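## Task

Same rack of twelve blanks in three rows of four. Press each protruding blank fully home until it stops and latches, but leave untouched the bottom-row blank that is second counting from the left, viewed from the front of the rack. The rack is free-standing: tipping it beyond a slight amount is a failure, and it must finish in its original spot.

## Robot and tools

Robot: two six-joint arms, left_arm and right_arm, each carrying a parallel two-finger gripper and a wrist camera. Base positions in the scene frame: left_arm near (+0.007, +0.260, 0) m, right_arm near (-0.011, -0.355, 0) m, both facing roughly along +x. A camera stand is fixed behind the arms.

Frames: the scene frame has its origin at table-top height, halfway between the two nominal bases. +z points up, +x points away from the robots over the table, and +y points toward left_arm. This has nothing to do with left or right in a picture. For each gripper, the fingers extend along its own +z and separate along its own y. end_effector_position is the spot between the finger pads, roughly 1 cm short of the tips.

Result lines: end_effector_position (metres) and end_effector_quat_wxyz in the scene frame; reported values can be off by a few cm. "Hand target" is the last pose you commanded, after the controller limits its orientation to within 40 degrees of the measured one; all new offsets are measured from it. The gripper often stops short of it; re-sending zeros asks for it again, and if it still falls short, send the remaining gap as an offset. grip_measured is the finger motor position: +1 wide open, -1 shut, pads meeting near -0.94, about +0.0208 per mm of gap. Joint positions end with the opening in metres. Joint torques are total drive outputs (gravity included, noisy, first three wrap at ±28 N m). Joint velocities may read "within noise". Tool commands shows each present command. Motor temperatures: MOTOR HOT at 75 °C; at 90 °C an OVER-TEMPERATURE FAULT folds that arm and disables it; at 100 °C it goes limp. Pressing toward unreachable poses or holding an arm extended heats motors.

execute_actions(actions, cameras): actions is a list of actions; each action is a table of up to 15 rows, each row one 1/30 s control step, and a short table repeats its final row to fill 15 steps. Every row has 14 numbers in [-1, 1]: left_arm dx, dy, dz, rx, ry, rz, opening, then right_arm in the same order. The six pose numbers are offsets, not poses, along the Hand target's own axes, all measured from the Hand target as it was when that action began (rows do not chain; repeated actions do). Scale: 1.0 equals 0.6 m or 180 degrees; rx, ry, rz form a single rotation vector. Opening is absolute: +1 fully open (0.093 m), -1 closed. Zeros for an arm's six pose numbers re-command its current Hand target; always send the opening you want for each gripper. cameras: list of names, ["all"], or []; images come by default only with an empty actions list, which also shows full status and the scene number.

move(target, speed, blend, opening_speed, grip_force, blocking, cameras): target is one 14-number row (layout and scale as above) or a list of up to 15 such rows; every row is an offset from the same starting Hand targets, not from the previous row. Paths are straight, finish together, take 0.5 s minimum and are cut off at 10 s. speed: m/s per arm path, 0.002 to 2.9, default 0.25 (rotation up to twice that in rad/s); a single number or one per target. blend: corner rounding in metres, 0 meaning stop at each point. opening_speed: per second on the -1..+1 scale, at least 0.2. grip_force: newtons per pad, 10 to 50, persists once set. blocking=false returns after about 0.5 s while the move continues. The added "move:" line reports done, off_target, moving, held or fault, plus limits=paced (pose clipped) or limits=held (steps withheld). Moves do not avoid obstacles or the other arm; grippers lag and overshoot more when fast. Do not route a path near the arm's own base.

wait(seconds 0 to 10, cameras) lets time pass with commands held. stop(cameras) brakes a running move. zoom_image(camera, region) enlarges part of the newest image of cam_head_left, cam_head_right, cam_left_wrist or cam_right_wrist; region is [x0, y0, x1, y1] pixels, at most 504 by 504. read_manual(section) gives licence text only. finished_scene(scene 1 or 2) ends the scene irreversibly; scene 1 is practice and may be skipped.

Cameras (672x504 each): cam_head_left, cam_head_right, cam_high, cam_low, cam_left_wrist, cam_right_wrist.

Cautions: push blanks slowly, since faster contact and targets set further past the contact press harder. A blocked arm keeps pushing until commanded back past its gripper, so retract after each press. Press squarely so the loose rack neither slides nor tips. Keep the arms and grippers well apart; never let one gripper close on the other's fingers. Avoid strain on wrist camera cables, hard hits on fixed objects, and anything falling off the table. Small commands may move poorly or sideways; check position and tilt after each move.

Each tool is called after "Call:" as name([rows], argument=value, ...), one row to a line, values as JSON.

## Session

Call:
execute_actions(actions=[])

Scene clock: 0.00 s.
left_arm: end_effector_position=(+0.3944, +0.2656, +0.0714) grip_measured=+1.000 end_effector_quat_wxyz=(+0.505, -0.053, +0.858, +0.075) | right_arm: end_effector_position=(+0.3643, -0.3992, +0.0550) grip_measured=+1.000 end_effector_quat_wxyz=(+0.518, +0.085, +0.844, -0.110)
Joint positions: left_arm=[-0.103 1.541 0.455 0.565 -0.275 -0.069 0.093] | right_arm=[0.042 1.618 0.363 0.778 0.285 0.034 0.093]
Joint velocities: within noise
Joint torques (N m): no reading
Motor temperatures (°C): left_arm=[28 32 36 38 25 26 28] | right_arm=[25 31 35 30 29 27 26]
Heat: left arm: 38 °C; right arm: 35 °C.
Hand target: left_arm +0.3951, +0.2655, +0.0730; +0.506, -0.053, +0.858, +0.075 | right_arm +0.3686, -0.3992, +0.0633; +0.529, +0.087, +0.837, -0.109
Tool commands: left_gripper/opening=+1.0 right_gripper/opening=+1.0
camera_calibration:
cam_left_wrist: T_world_to_cam=[[0.163524, -0.983163, -0.0815553, 0.202191], [-0.796314, -0.082742, -0.599197, 0.419166], [0.58236, 0.162927, -0.796437, -0.129714], [0, 0, 0, 1]] pos_world=[0.376265, 0.254603, 0.164344]
cam_right_wrist: T_world_to_cam=[[-0.250205, -0.962886, 0.101231, -0.298688], [-0.777623, 0.137566, -0.613496, 0.409015], [0.576801, -0.232219, -0.783183, -0.175189], [0, 0, 0, 1]] pos_world=[0.344376, -0.384551, 0.14396]

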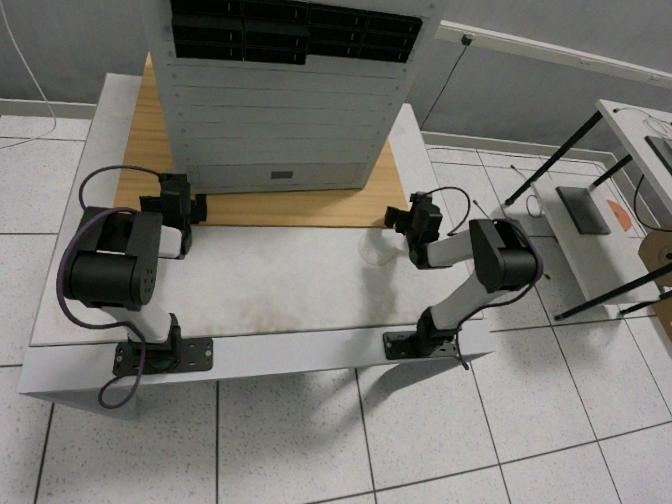

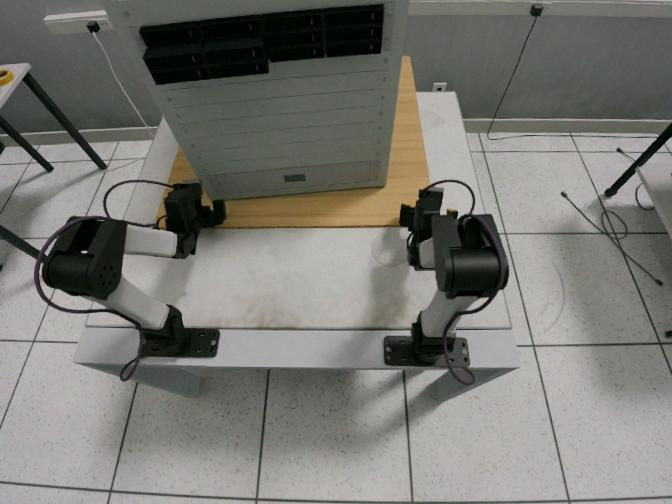

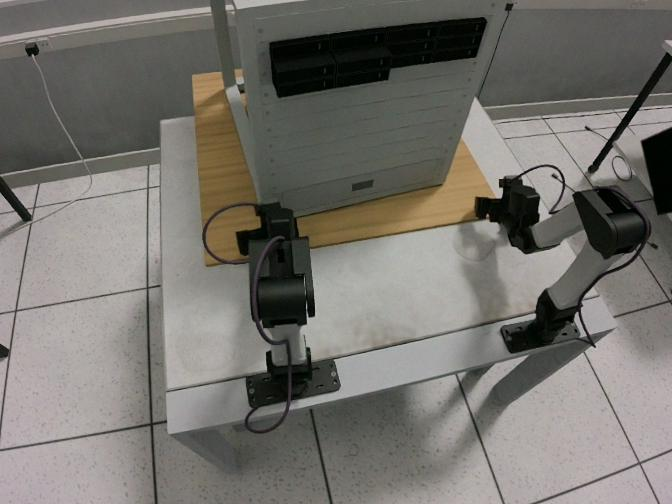

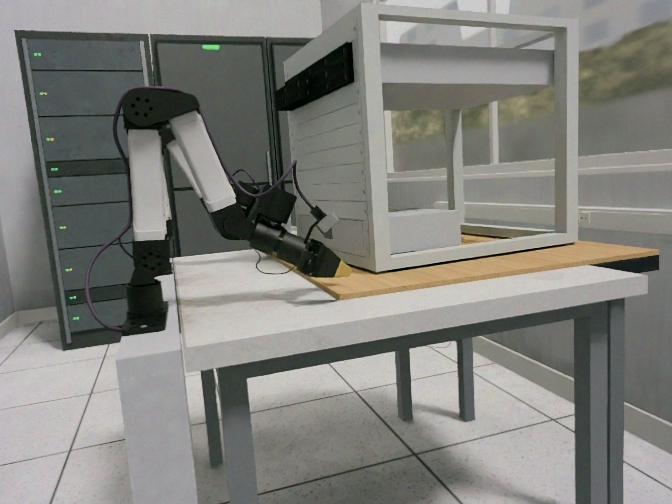

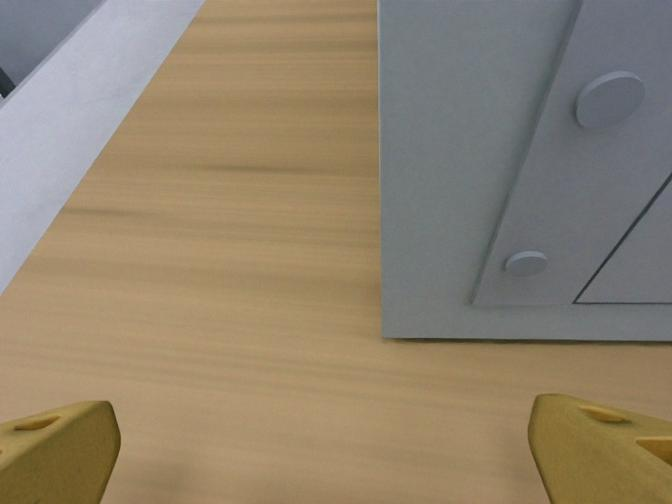

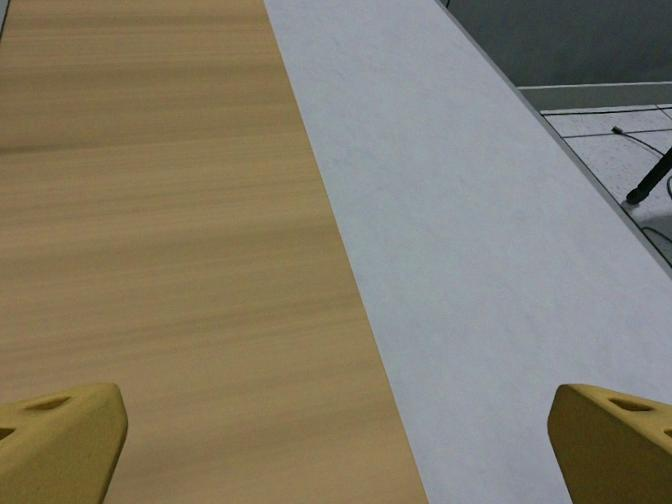

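Call:
zoom_image(camera="cam_head_left", region=[150, 0, 450, 80])

Call:
zoom_image(camera="cam_head_right", region=[120, 0, 400, 90])

Call:
zoom_image(camera="cam_high", region=[250, 0, 510, 110])

Call:
zoom_image(camera="cam_low", region=[260, 20, 380, 140])

Scaled by 1.680 from the camera's 672x504 image, which has a finer 960x720 frame.

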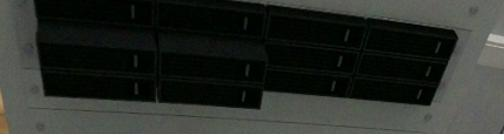

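Scaled by 1.800 from the camera's 672x504 image, which has a finer 960x720 frame.

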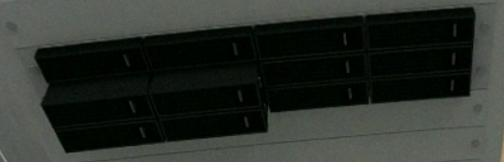

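Scaled by 1.938 from the camera's 672x504 image, which has a finer 960x720 frame.

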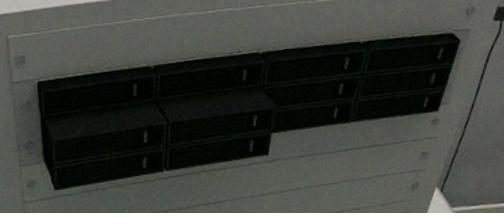

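Scaled by 4.200 from the camera's 672x504 image, which has a finer 960x720 frame.

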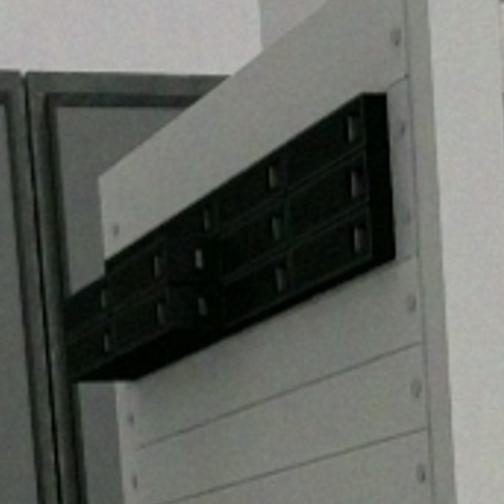

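Call:
move(target=[-0.520,-0.018,-0.538,0.0585,-0.0217,0.003,-1,0,0,0,0,0,0,1], speed=0.3, cameras=["cam_left_wrist","cam_high","cam_low"])

Scene clock: 13.83 s.
left_arm: end_effector_position=(+0.2715, +0.1995, +0.4988) grip_measured=-0.991 end_effector_quat_wxyz=(+0.539, +0.004, +0.843, -0.004) | right_arm: end_effector_position=(+0.3642, -0.3992, +0.0549) grip_measured=+1.000 end_effector_quat_wxyz=(+0.517, +0.085, +0.844, -0.110)
Joint positions: left_arm=[-0.485 1.351 2.284 -1.412 -0.428 -0.216 0] | right_arm=[0.042 1.618 0.363 0.777 0.285 0.034 0.093]
Joint torques (N m): left_arm=[-0.4 -1.29 5.11 1.99 -0.36 -0.08] | right_arm=[0.02 -6.54 5.23 1.84 0.2 0.03]
Heat: left arm: 42 °C; right arm: 36 °C.
Hand target: left_arm +0.2701, +0.2009, +0.4995; +0.537, +0.000, +0.844, +0.000 | right_arm +0.3686, -0.3992, +0.0632; +0.529, +0.087, +0.837, -0.109
Off the commanded pose: left_arm 0.002 m, 1 deg | right_arm 0.009 m, 2 deg.
move: done
camera_calibration:
cam_left_wrist: T_world_to_cam=[[-0.0144982, -0.999887, -0.00392572, 0.20505], [-0.756867, 0.0135399, -0.653428, 0.569021], [0.653408, -0.00650228, -0.756978, 0.287876], [0, 0, 0, 1]] pos_world=[0.245546, 0.199195, 0.590535]
Images, in order (width x height): cam_high 672x504, cam_low 672x504, cam_left_wrist 672x504.

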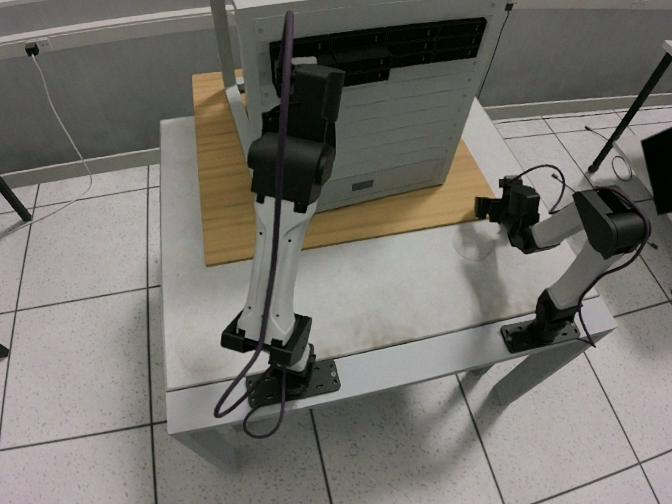

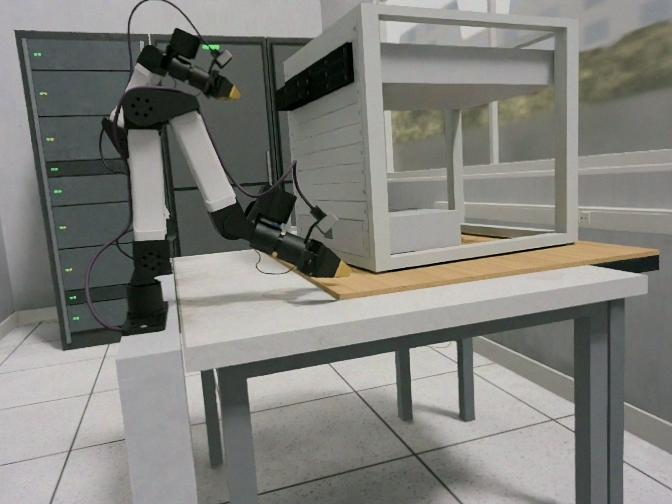

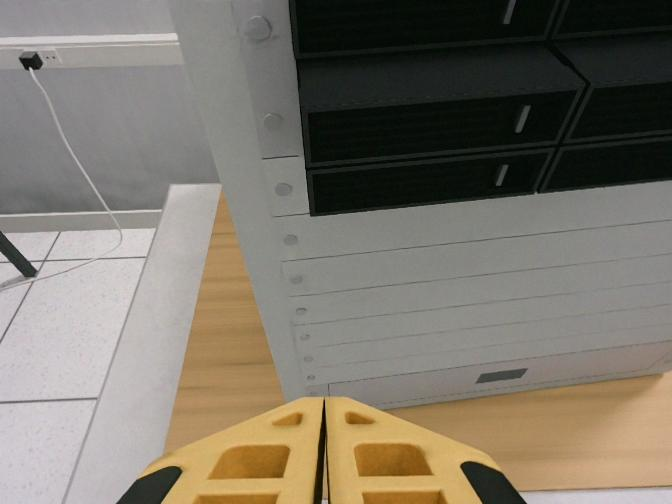

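Call:
move(target=[-0.054,-0.088,0.122,-0.0277,0,-0.0129,-1,0,0,0,0,0,0,1], speed=0.15, cameras=["cam_left_wrist","cam_high","cam_low","cam_head_left"])

Call:
zoom_image(camera="cam_low", region=[200, 20, 400, 160])

Call:
zoom_image(camera="cam_high", region=[230, 10, 500, 130])

Scene clock: 22.67 s.
left_arm: end_effector_position=(+0.3492, +0.1486, +0.5005) grip_measured=-0.991 end_effector_quat_wxyz=(+0.541, -0.037, +0.840, +0.019) | right_arm: end_effector_position=(+0.3642, -0.3992, +0.0549) grip_measured=+1.000 end_effector_quat_wxyz=(+0.517, +0.085, +0.844, -0.110)
Joint positions: left_arm=[-0.579 1.752 2.698 -1.469 -0.592 -0.321 0] | right_arm=[0.042 1.618 0.363 0.777 0.285 0.034 0.093]
Joint torques (N m): left_arm=[-0.28 -4.33 4.94 1.89 -0.42 -0.09] | right_arm=[0.09 -6.53 5.2 1.87 0.2 0.07]
Heat: left arm: 42 °C; right arm: 36 °C.
Hand target: left_arm +0.3502, +0.1481, +0.4979; +0.536, -0.040, +0.843, +0.026 | right_arm +0.3686, -0.3992, +0.0632; +0.529, +0.087, +0.837, -0.109
Off the commanded pose: left_arm 0.003 m, 1 deg | right_arm 0.009 m, 2 deg.
move: done
camera_calibration:
cam_left_wrist: T_world_to_cam=[[0.0801023, -0.996785, 0.00194294, 0.118873], [-0.750171, -0.0615675, -0.658372, 0.640965], [0.656374, 0.0512795, -0.752691, 0.226206], [0, 0, 0, 1]] pos_world=[0.322835, 0.146354, 0.592025]
Images, in order (width x height): cam_head_left 672x504, cam_high 672x504, cam_low 672x504, cam_left_wrist 672x504.

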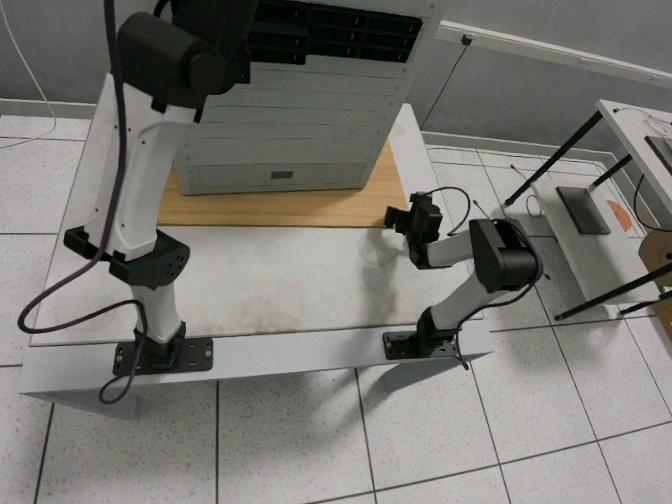

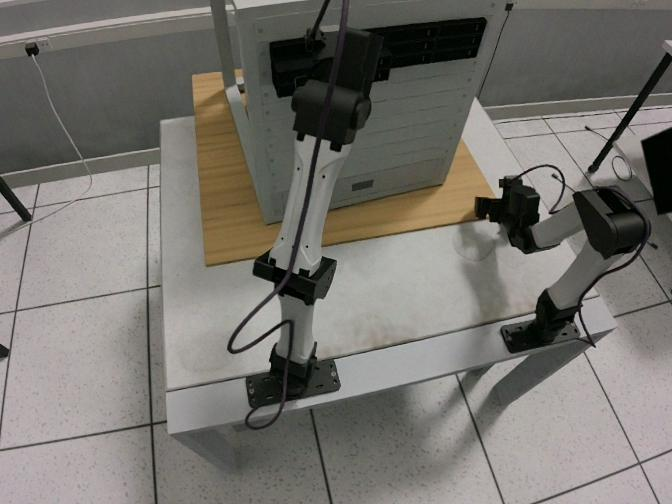

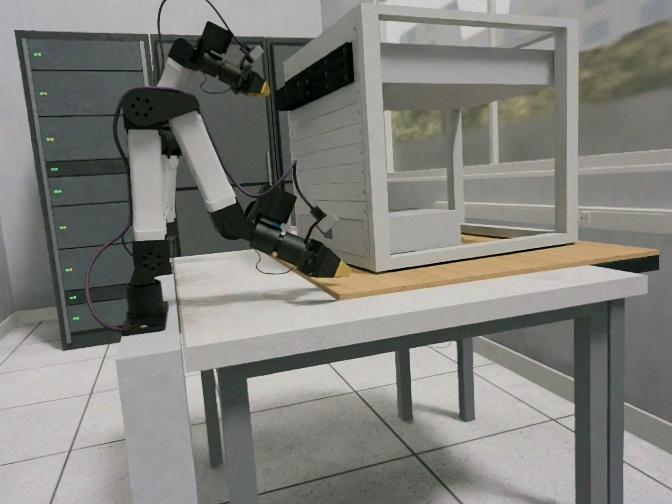

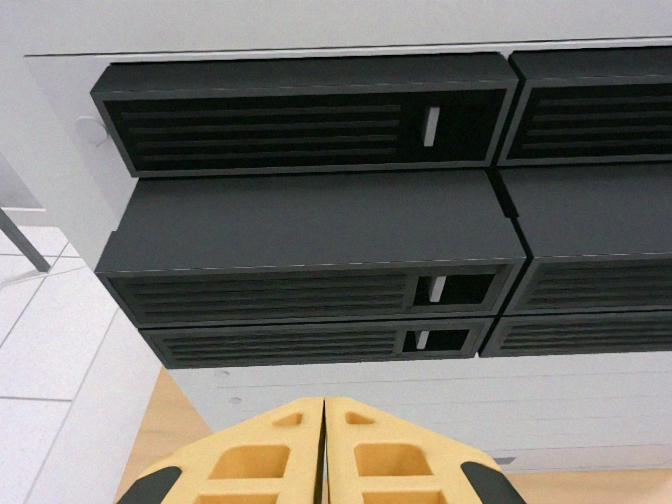

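Scaled by 2.520 from the camera's 672x504 image, which has a finer 960x720 frame.

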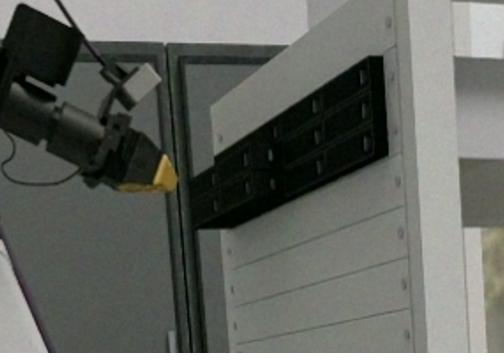

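Scaled by 1.867 from the camera's 672x504 image, which has a finer 960x720 frame.

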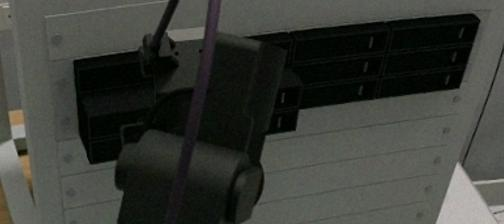

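Call:
move(target=[-0.0452,0.0052,0.0828,0,0,0,-1,0,0,0,0,0,0,1], speed=0.04, cameras=["cam_left_wrist","cam_low"])

Call:
zoom_image(camera="cam_low", region=[200, 20, 400, 160])

Scene clock: 33.77 s.
left_arm: end_effector_position=(+0.3998, +0.1594, +0.5000) grip_measured=-0.991 end_effector_quat_wxyz=(+0.553, -0.039, +0.832, +0.028) | right_arm: end_effector_position=(+0.3642, -0.3992, +0.0549) grip_measured=+1.000 end_effector_quat_wxyz=(+0.517, +0.085, +0.844, -0.110)
Joint positions: left_arm=[-0.452 1.898 2.849 -1.408 -0.503 -0.229 0] | right_arm=[0.042 1.618 0.363 0.777 0.285 0.034 0.093]
Joint torques (N m): left_arm=[0.8 -5.59 4.9 2.29 -0.07 0.05] | right_arm=[-0.08 -6.48 5.09 1.86 0.19 0.07]
Motor temperatures (°C): left_arm=[28 33 38 43 25 26 28] | right_arm=[25 33 37 34 29 27 26]
Heat: left arm: 43 °C; right arm: 37 °C.
Hand target: left_arm +0.4061, +0.1566, +0.5014; +0.536, -0.040, +0.843, +0.026 | right_arm +0.3686, -0.3992, +0.0632; +0.529, +0.087, +0.837, -0.109
Off the commanded pose: left_arm 0.007 m, 2 deg | right_arm 0.009 m, 2 deg.
elbow stopped short (left arm): the move would have taken joint 3 (elbow) straighter than the controller allows.
move: done
camera_calibration:
cam_left_wrist: T_world_to_cam=[[0.0919492, -0.995706, -0.010676, 0.126973], [-0.730263, -0.0601401, -0.680514, 0.682114], [0.67695, 0.0703691, -0.732657, 0.170858], [0, 0, 0, 1]] pos_world=[0.370785, 0.155427, 0.590724]
Images, in order (width x height): cam_low 672x504, cam_left_wrist 672x504.

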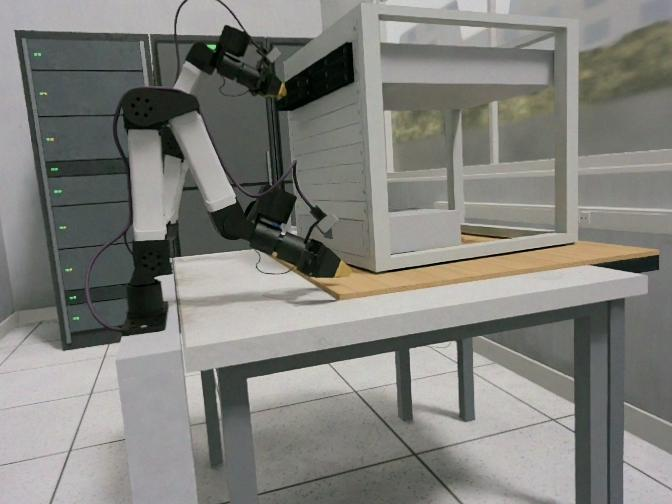

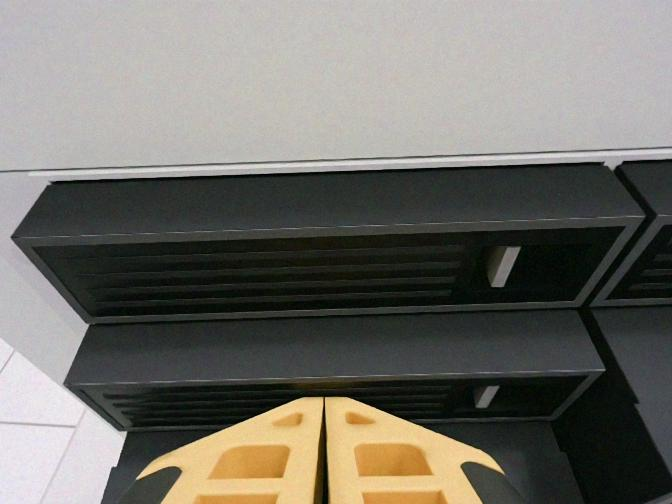

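Scaled by 2.520 from the camera's 672x504 image, which has a finer 960x720 frame.

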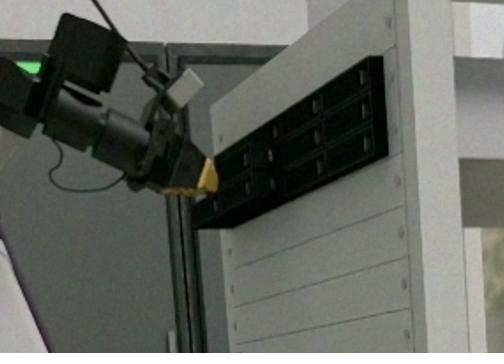

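Call:
move([
  [0.0203,0.0033,-0.0475,0,-0.083,0,-1,0,0,0,0,0,0,1],
  [-0.0108,0.002,0.0192,0,-0.083,0,-1,0,0,0,0,0,0,1],
], speed=[0.1,0.03], cameras=["cam_left_wrist","cam_low"])

Call:
zoom_image(camera="cam_low", region=[200, 20, 400, 160])

Scene clock: 44.97 s.
left_arm: end_effector_position=(+0.4122, +0.1614, +0.4989) grip_measured=-0.991 end_effector_quat_wxyz=(+0.637, -0.039, +0.769, +0.036) | right_arm: end_effector_position=(+0.3642, -0.3992, +0.0549) grip_measured=+1.000 end_effector_quat_wxyz=(+0.517, +0.085, +0.844, -0.110)
Joint positions: left_arm=[-0.451 1.524 2.017 -0.712 -0.549 -0.11 0] | right_arm=[0.042 1.618 0.363 0.777 0.285 0.034 0.093]
Joint torques (N m): left_arm=[1.07 -3.96 7.49 2.36 0.02 0.04] | right_arm=[0.1 -6.68 5.19 1.89 0.14 0.1]
Heat: left arm: 45 °C; right arm: 37 °C.
Hand target: left_arm +0.4191, +0.1591, +0.5025; +0.641, -0.037, +0.766, +0.031 | right_arm +0.3686, -0.3992, +0.0632; +0.529, +0.087, +0.837, -0.109
Off the commanded pose: left_arm 0.008 m, 1 deg | right_arm 0.009 m, 2 deg.
move: done
camera_calibration:
cam_left_wrist: T_world_to_cam=[[0.104918, -0.994392, -0.0132758, 0.123533], [-0.571988, -0.0494191, -0.818772, 0.692605], [0.813524, 0.0934974, -0.573966, 0.022238], [0, 0, 0, 1]] pos_world=[0.36511, 0.154989, 0.581489]
Images, in order (width x height): cam_low 672x504, cam_left_wrist 672x504.

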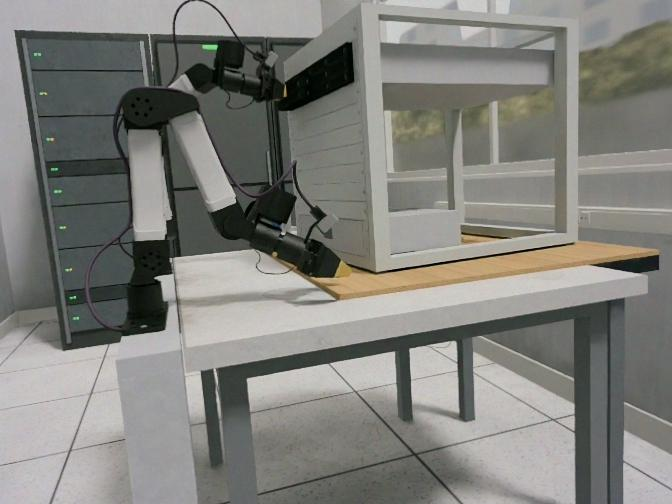

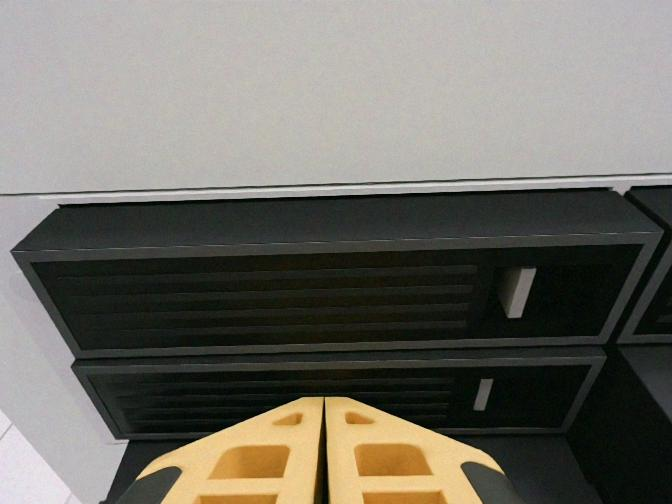

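Scaled by 2.520 from the camera's 672x504 image, which has a finer 960x720 frame.

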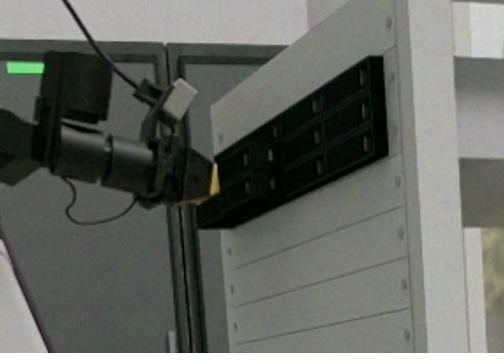

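Call:
move(target=[-0.004,-0.004,0.023,0,0,0,-1,0,0,0,0,0,0,1], speed=0.03, cameras=["cam_left_wrist"])

Scene clock: 47.10 s.
left_arm: end_effector_position=(+0.4155, +0.1609, +0.4991) grip_measured=-0.991 end_effector_quat_wxyz=(+0.632, -0.034, +0.774, +0.038) | right_arm: end_effector_position=(+0.3642, -0.3992, +0.0549) grip_measured=+1.000 end_effector_quat_wxyz=(+0.517, +0.085, +0.844, -0.110)
Joint positions: left_arm=[-0.445 1.55 2.062 -0.747 -0.539 -0.105 0] | right_arm=[0.042 1.618 0.363 0.777 0.285 0.034 0.093]
Joint torques (N m): left_arm=[2.07 -2.22 7.05 2.79 0.09 0.05] | right_arm=[-0.05 -6.46 5.24 1.84 0.11 0.05]
Heat: left arm: 45 °C; right arm: 37 °C.
Hand target: left_arm +0.4332, +0.1581, +0.5024; +0.641, -0.037, +0.766, +0.031 | right_arm +0.3686, -0.3992, +0.0632; +0.529, +0.087, +0.837, -0.109
Off the commanded pose: left_arm 0.018 m, 2 deg | right_arm 0.009 m, 2 deg.
move: off_target (left_arm)
camera_calibration:
cam_left_wrist: T_world_to_cam=[[0.0995291, -0.994746, -0.0239486, 0.13033], [-0.584966, -0.0390249, -0.810118, 0.693974], [0.804928, 0.0946395, -0.585777, 0.0290037], [0, 0, 0, 1]] pos_world=[0.369634, 0.153983, 0.582312]
Images, in order (width x height): cam_left_wrist 672x504.

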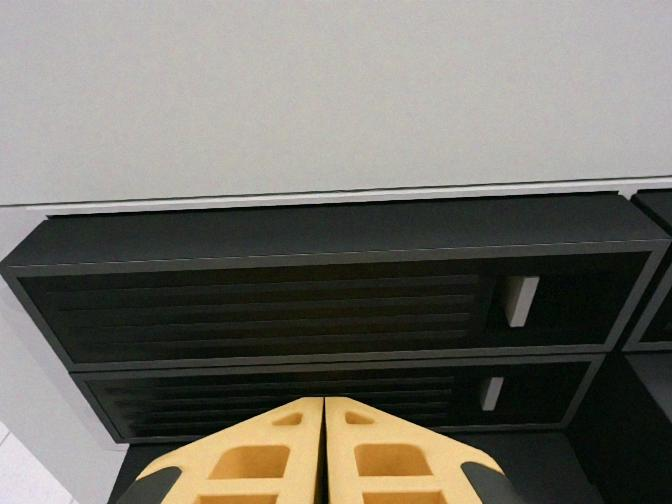

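Call:
move(target=[-0.002,-0.002,0.016,0,0,0,-1,0,0,0,0,0,0,1], speed=0.03, cameras=["cam_left_wrist","cam_low"])

Scene clock: 49.03 s.
left_arm: end_effector_position=(+0.4163, +0.1608, +0.4989) grip_measured=-0.991 end_effector_quat_wxyz=(+0.627, -0.030, +0.778, +0.039) | right_arm: end_effector_position=(+0.3642, -0.3992, +0.0549) grip_measured=+1.000 end_effector_quat_wxyz=(+0.517, +0.085, +0.844, -0.110)
Joint positions: left_arm=[-0.44 1.562 2.089 -0.773 -0.528 -0.102 0] | right_arm=[0.042 1.618 0.363 0.777 0.285 0.034 0.093]
Joint torques (N m): left_arm=[2.78 -0.9 6.48 3.12 0.11 0.05] | right_arm=[0.05 -6.43 5.15 1.89 0.18 0.08]
Heat: left arm: 46 °C; right arm: 37 °C.
Hand target: left_arm +0.4430, +0.1578, +0.5019; +0.641, -0.037, +0.766, +0.031 | right_arm +0.3686, -0.3992, +0.0632; +0.529, +0.087, +0.837, -0.109
Off the commanded pose: left_arm 0.027 m, 2 deg | right_arm 0.009 m, 2 deg.
move: off_target (left_arm)
camera_calibration:
cam_left_wrist: T_world_to_cam=[[0.0928453, -0.99521, -0.0306207, 0.136401], [-0.595177, -0.0308185, -0.803004, 0.693753], [0.798213, 0.0927799, -0.595187, 0.0360638], [0, 0, 0, 1]] pos_world=[0.371455, 0.153782, 0.582728]
Images, in order (width x height): cam_low 672x504, cam_left_wrist 672x504.

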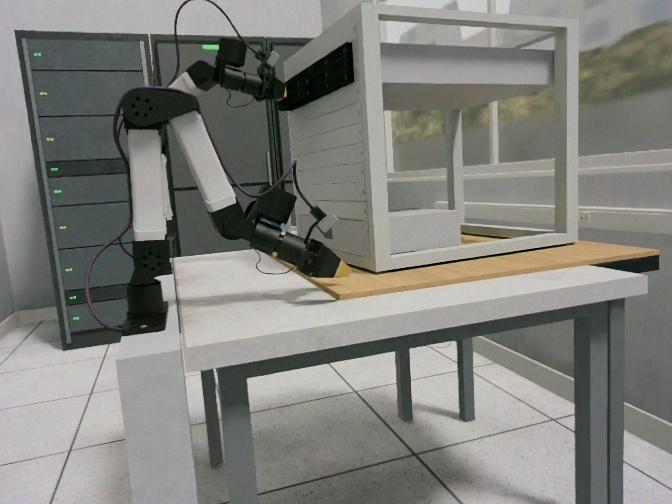

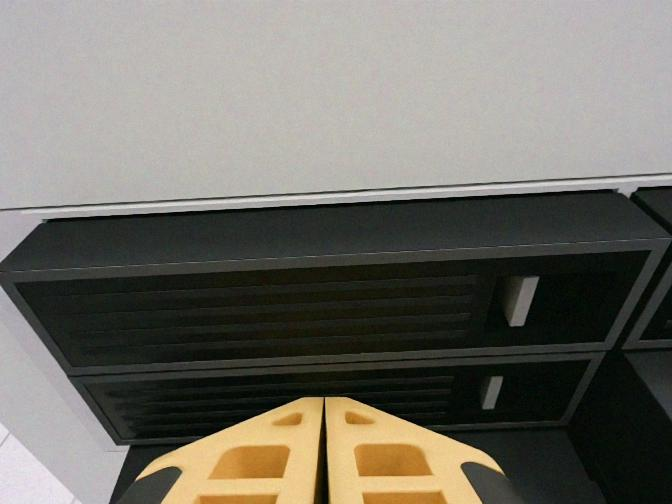

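Call:
move([
  [0.027,0.003,-0.145,0,0,0,-1,0,0,0,0,0,0,1],
  [0.072,0.008,-0.136,0,0,0,-1,0,0,0,0,0,0,1],
], speed=0.1, blend=[0.01,0], cameras=["cam_left_wrist","cam_low","cam_high"])

Call:
zoom_image(camera="cam_low", region=[200, 20, 400, 160])

Scene clock: 53.57 s.
left_arm: end_effector_position=(+0.3584, +0.1492, +0.4710) grip_measured=-0.991 end_effector_quat_wxyz=(+0.636, -0.026, +0.771, +0.030) | right_arm: end_effector_position=(+0.3642, -0.3992, +0.0549) grip_measured=+1.000 end_effector_quat_wxyz=(+0.517, +0.085, +0.844, -0.110)
Joint positions: left_arm=[-0.588 1.307 1.715 -0.651 -0.657 -0.136 0] | right_arm=[0.042 1.618 0.363 0.777 0.285 0.034 0.093]
Joint torques (N m): left_arm=[0.28 -6.06 4.53 2.31 -0.32 -0.08] | right_arm=[-0.21 -6.54 4.96 1.86 0.14 0.02]
Motor temperatures (°C): left_arm=[28 33 38 48 25 26 28] | right_arm=[25 33 37 35 28 27 26]
Heat: left arm: 48 °C; right arm: 37 °C.
Hand target: left_arm +0.3550, +0.1542, +0.4736; +0.641, -0.037, +0.766, +0.031 | right_arm +0.3686, -0.3992, +0.0632; +0.529, +0.087, +0.837, -0.109
Off the commanded pose: left_arm 0.007 m, 2 deg | right_arm 0.009 m, 2 deg.
move: done
camera_calibration:
cam_left_wrist: T_world_to_cam=[[0.0772815, -0.996787, -0.0210658, 0.130733], [-0.577868, -0.0275645, -0.815664, 0.635706], [0.812463, 0.0752091, -0.578142, 0.0562573], [0, 0, 0, 1]] pos_world=[0.311544, 0.143605, 0.553802]
Images, in order (width x height): cam_high 672x504, cam_low 672x504, cam_left_wrist 672x504.

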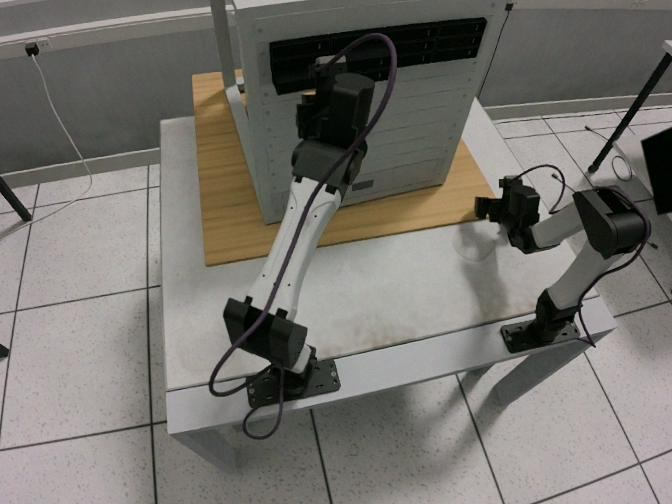

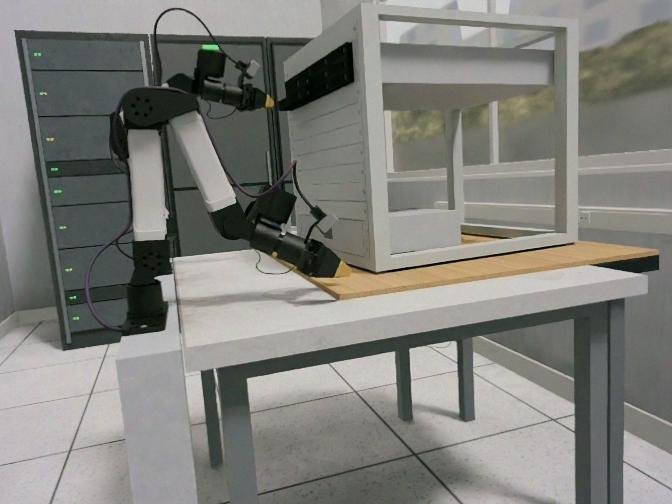

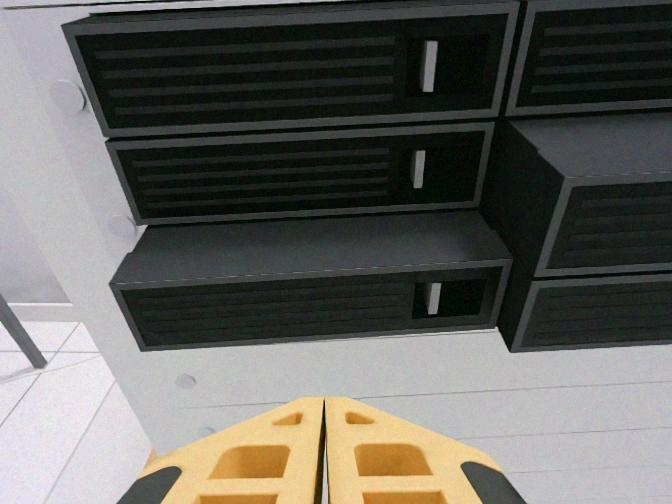

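Scaled by 2.520 from the camera's 672x504 image, which has a finer 960x720 frame.

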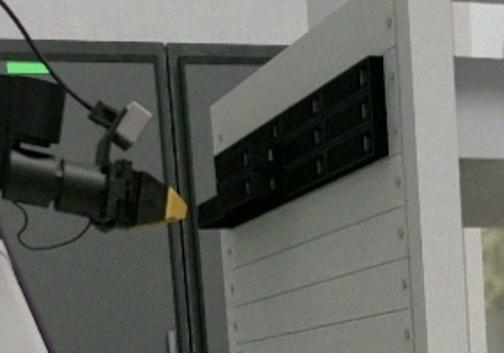

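Call:
move(target=[-0.030,-0.003,0.144,0,0,0,-1,0,0,0,0,0,0,1], speed=0.035, cameras=["cam_left_wrist","cam_low"])

Scene clock: 58.10 s.
left_arm: end_effector_position=(+0.4170, +0.1630, +0.4671) grip_measured=-0.991 end_effector_quat_wxyz=(+0.620, -0.026, +0.783, +0.043) | right_arm: end_effector_position=(+0.3642, -0.3992, +0.0549) grip_measured=+1.000 end_effector_quat_wxyz=(+0.517, +0.085, +0.844, -0.110)
Joint positions: left_arm=[-0.432 1.481 1.871 -0.656 -0.52 -0.1 0] | right_arm=[0.042 1.618 0.363 0.777 0.285 0.034 0.093]
Joint torques (N m): left_arm=[2.88 -0.72 7.56 3.26 0.1 0.05] | right_arm=[-0.06 -6.64 5.15 1.87 0.14 0.05]
Heat: left arm: 48 °C; right arm: 37 °C.
Hand target: left_arm +0.4430, +0.1609, +0.4762; +0.641, -0.037, +0.766, +0.031 | right_arm +0.3686, -0.3992, +0.0632; +0.529, +0.087, +0.837, -0.109
Off the commanded pose: left_arm 0.028 m, 4 deg | right_arm 0.009 m, 2 deg.
move: off_target (left_arm)
camera_calibration:
cam_left_wrist: T_world_to_cam=[[0.0921966, -0.994871, -0.0416188, 0.142881], [-0.610354, -0.0234398, -0.791782, 0.668502], [0.786745, 0.0984018, -0.609384, 0.0269098], [0, 0, 0, 1]] pos_world=[0.373679, 0.15517, 0.551653]
Images, in order (width x height): cam_low 672x504, cam_left_wrist 672x504.

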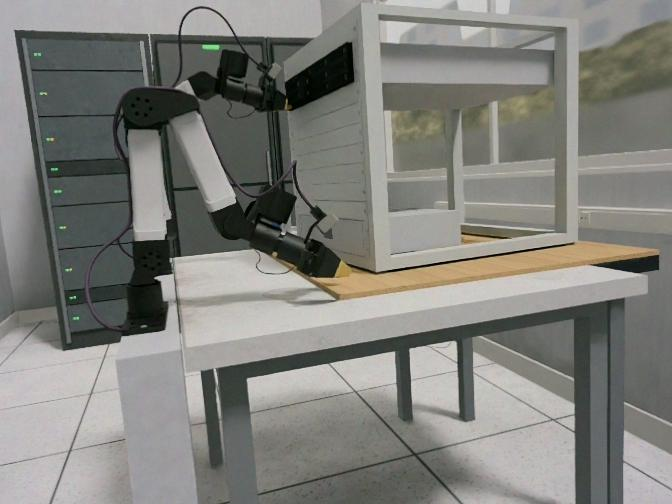

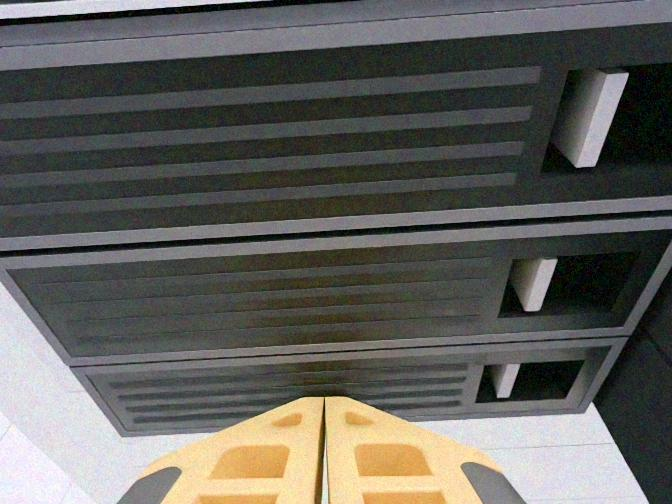

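Call:
move([
  [0.027,0.001,-0.148,0,0,0,-1,0,0,0,0,0,0,1],
  [0.045,-0.1745,-0.164,0.044,-0.044,-0.498,0.505,0,0,0,0,0,0,1],
], speed=0.2, cameras=["cam_left_wrist","cam_low","cam_high","cam_head_right"])

Call:
zoom_image(camera="cam_low", region=[200, 20, 400, 160])

Scene clock: 71.57 s.
left_arm: end_effector_position=(+0.3492, +0.0503, +0.4764) grip_measured=+0.503 end_effector_quat_wxyz=(+0.520, -0.518, +0.475, -0.485) | right_arm: end_effector_position=(+0.3642, -0.3992, +0.0549) grip_measured=+1.000 end_effector_quat_wxyz=(+0.517, +0.085, +0.844, -0.110)
Joint positions: left_arm=[-0.907 1.407 1.572 -0.146 -0.986 -1.564 0.069] | right_arm=[0.042 1.618 0.363 0.777 0.285 0.034 0.093]
Joint torques (N m): left_arm=[-0.31 -4.31 5.04 1.99 -0.32 0] | right_arm=[-0.17 -6.43 5.03 1.84 0.16 0.03]
Heat: left arm: 49 °C; right arm: 37 °C.
Hand target: left_arm +0.3519, +0.0468, +0.4668; +0.524, -0.523, +0.476, -0.475 | right_arm +0.3686, -0.3992, +0.0632; +0.529, +0.087, +0.837, -0.109
Off the commanded pose: left_arm 0.011 m, 1 deg | right_arm 0.009 m, 2 deg.
move: off_target (left_arm)
camera_calibration:
cam_left_wrist: T_world_to_cam=[[-0.0104191, 0.000423085, 0.999946, -0.473083], [-0.340745, -0.94015, -0.00315268, 0.20813], [0.940098, -0.340759, 0.00993972, -0.229615], [0, 0, 0, 1]] pos_world=[0.281851, 0.11763, 0.475996]
Images, in order (width x height): cam_head_right 672x504, cam_high 672x504, cam_low 672x504, cam_left_wrist 672x504.

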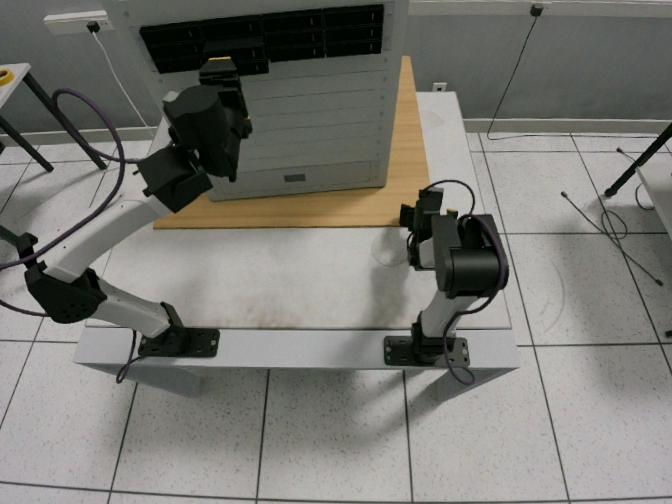

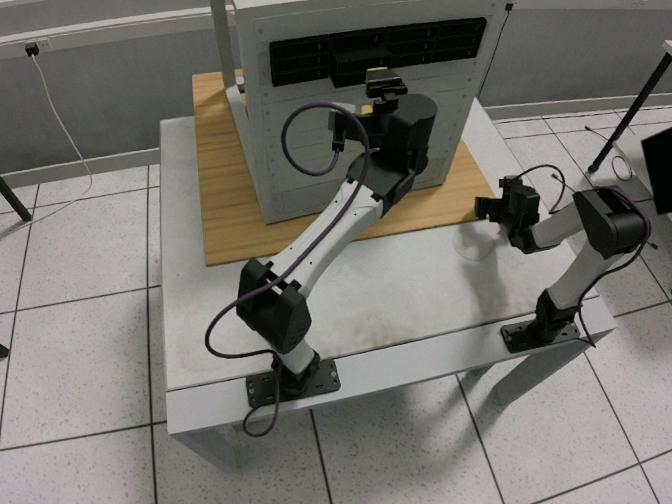

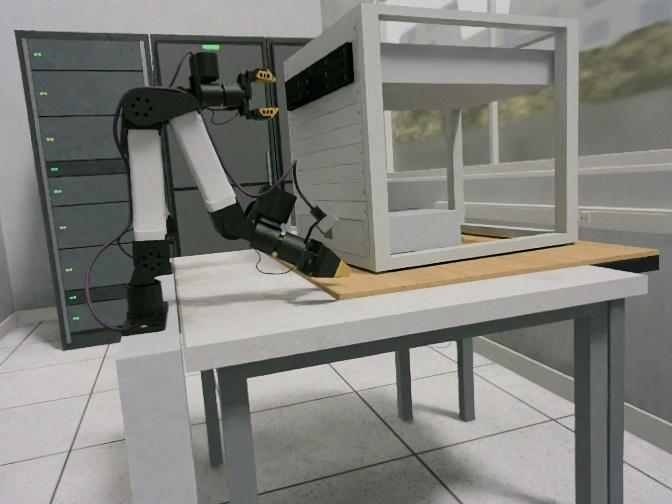

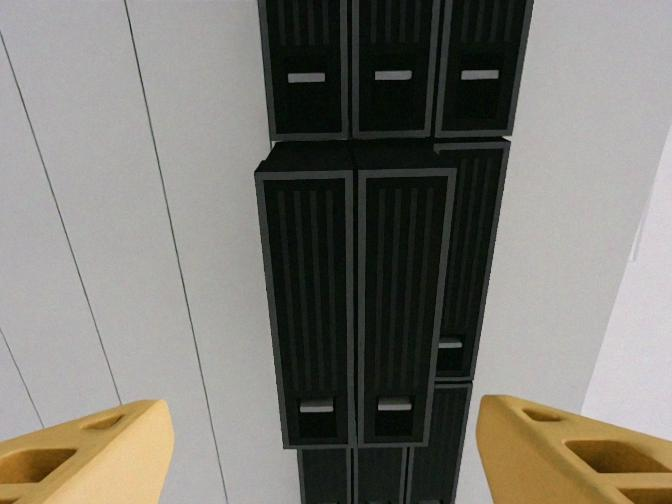

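Scaled by 2.520 from the camera's 672x504 image, which has a finer 960x720 frame.

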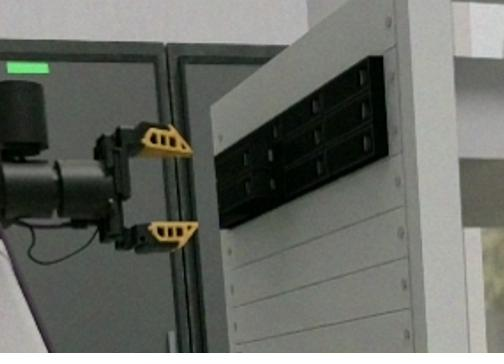

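Call:
move(target=[0,0.022,0,0,0,0,0.505,0,0,0,0,0,0,1], speed=0.08)

Scene clock: 75.47 s.
left_arm: end_effector_position=(+0.3530, +0.0455, +0.4582) grip_measured=+0.503 end_effector_quat_wxyz=(+0.520, -0.518, +0.480, -0.480) | right_arm: end_effector_position=(+0.3642, -0.3992, +0.0549) grip_measured=+1.000 end_effector_quat_wxyz=(+0.517, +0.085, +0.844, -0.110)
Joint positions: left_arm=[-0.907 1.407 1.506 -0.095 -0.986 -1.567 0.069] | right_arm=[0.042 1.618 0.363 0.777 0.285 0.034 0.093]
Joint torques (N m): left_arm=[-0.29 -6.2 4.96 2 -0.32 0.01] | right_arm=[-0.1 -6.71 5.14 1.88 0.19 0.01]
Heat: left arm: 48 °C; right arm: 37 °C.
Hand target: left_arm +0.3519, +0.0469, +0.4537; +0.524, -0.523, +0.476, -0.475 | right_arm +0.3686, -0.3992, +0.0632; +0.529, +0.087, +0.837, -0.109
Off the commanded pose: left_arm 0.005 m, 1 deg | right_arm 0.009 m, 2 deg.
move: done

Call:
move(target=[0,-0.009,0.075,0,0,0,0.505,0,0,0,0,0,0,1], speed=0.04, cameras=["cam_left_wrist","cam_low"])

Call:
zoom_image(camera="cam_low", region=[200, 20, 400, 160])

Scene clock: 78.77 s.
left_arm: end_effector_position=(+0.3926, +0.0528, +0.4528) grip_measured=+0.503 end_effector_quat_wxyz=(+0.525, -0.522, +0.481, -0.469) | right_arm: end_effector_position=(+0.3642, -0.3992, +0.0549) grip_measured=+1.000 end_effector_quat_wxyz=(+0.517, +0.085, +0.844, -0.110)
Joint positions: left_arm=[-0.798 1.49 1.567 -0.093 -0.897 -1.567 0.069] | right_arm=[0.042 1.618 0.363 0.777 0.285 0.034 0.093]
Joint torques (N m): left_arm=[0.76 -5.18 8.9 1.99 -0.02 0.03] | right_arm=[-0.06 -6.75 5.16 1.9 0.14 0.08]
Heat: left arm: 48 °C; right arm: 37 °C.
Hand target: left_arm +0.3967, +0.0511, +0.4591; +0.524, -0.523, +0.476, -0.475 | right_arm +0.3686, -0.3992, +0.0632; +0.529, +0.087, +0.837, -0.109
Off the commanded pose: left_arm 0.008 m, 1 deg | right_arm 0.009 m, 2 deg.
move: done
camera_calibration:
cam_left_wrist: T_world_to_cam=[[0.0115334, -0.0226639, 0.999677, -0.456237], [-0.321892, -0.94661, -0.0177471, 0.224707], [0.946706, -0.321583, -0.018213, -0.260076], [0, 0, 0, 1]] pos_world=[0.323808, 0.118733, 0.45534]
Images, in order (width x height): cam_low 672x504, cam_left_wrist 672x504.

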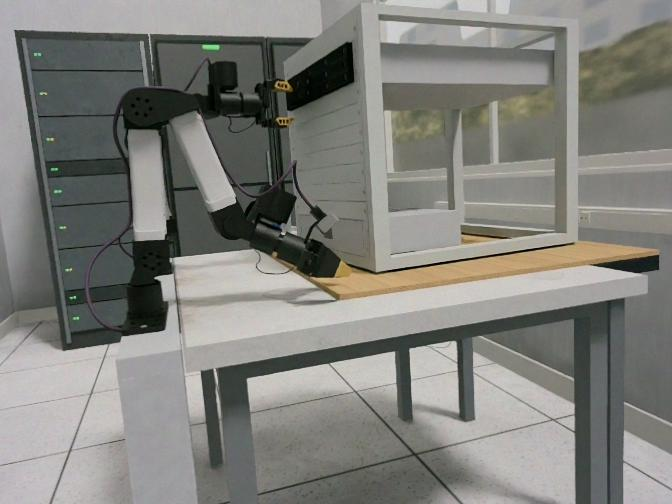

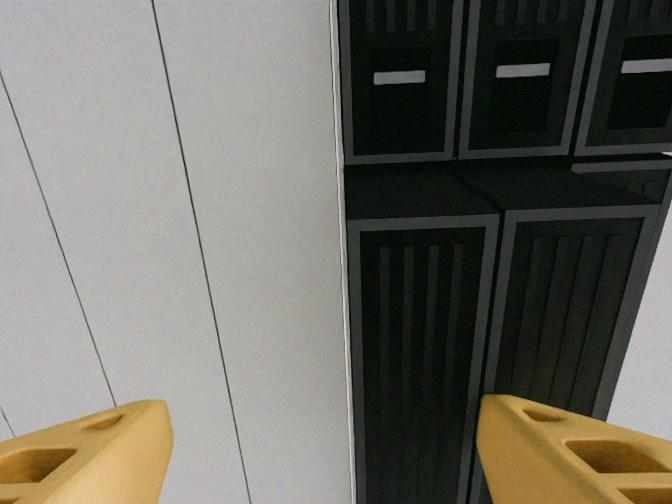

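Scaled by 2.520 from the camera's 672x504 image, which has a finer 960x720 frame.

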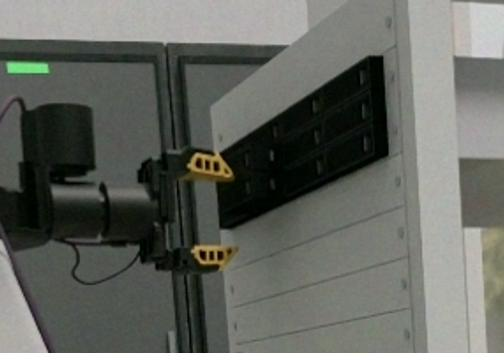

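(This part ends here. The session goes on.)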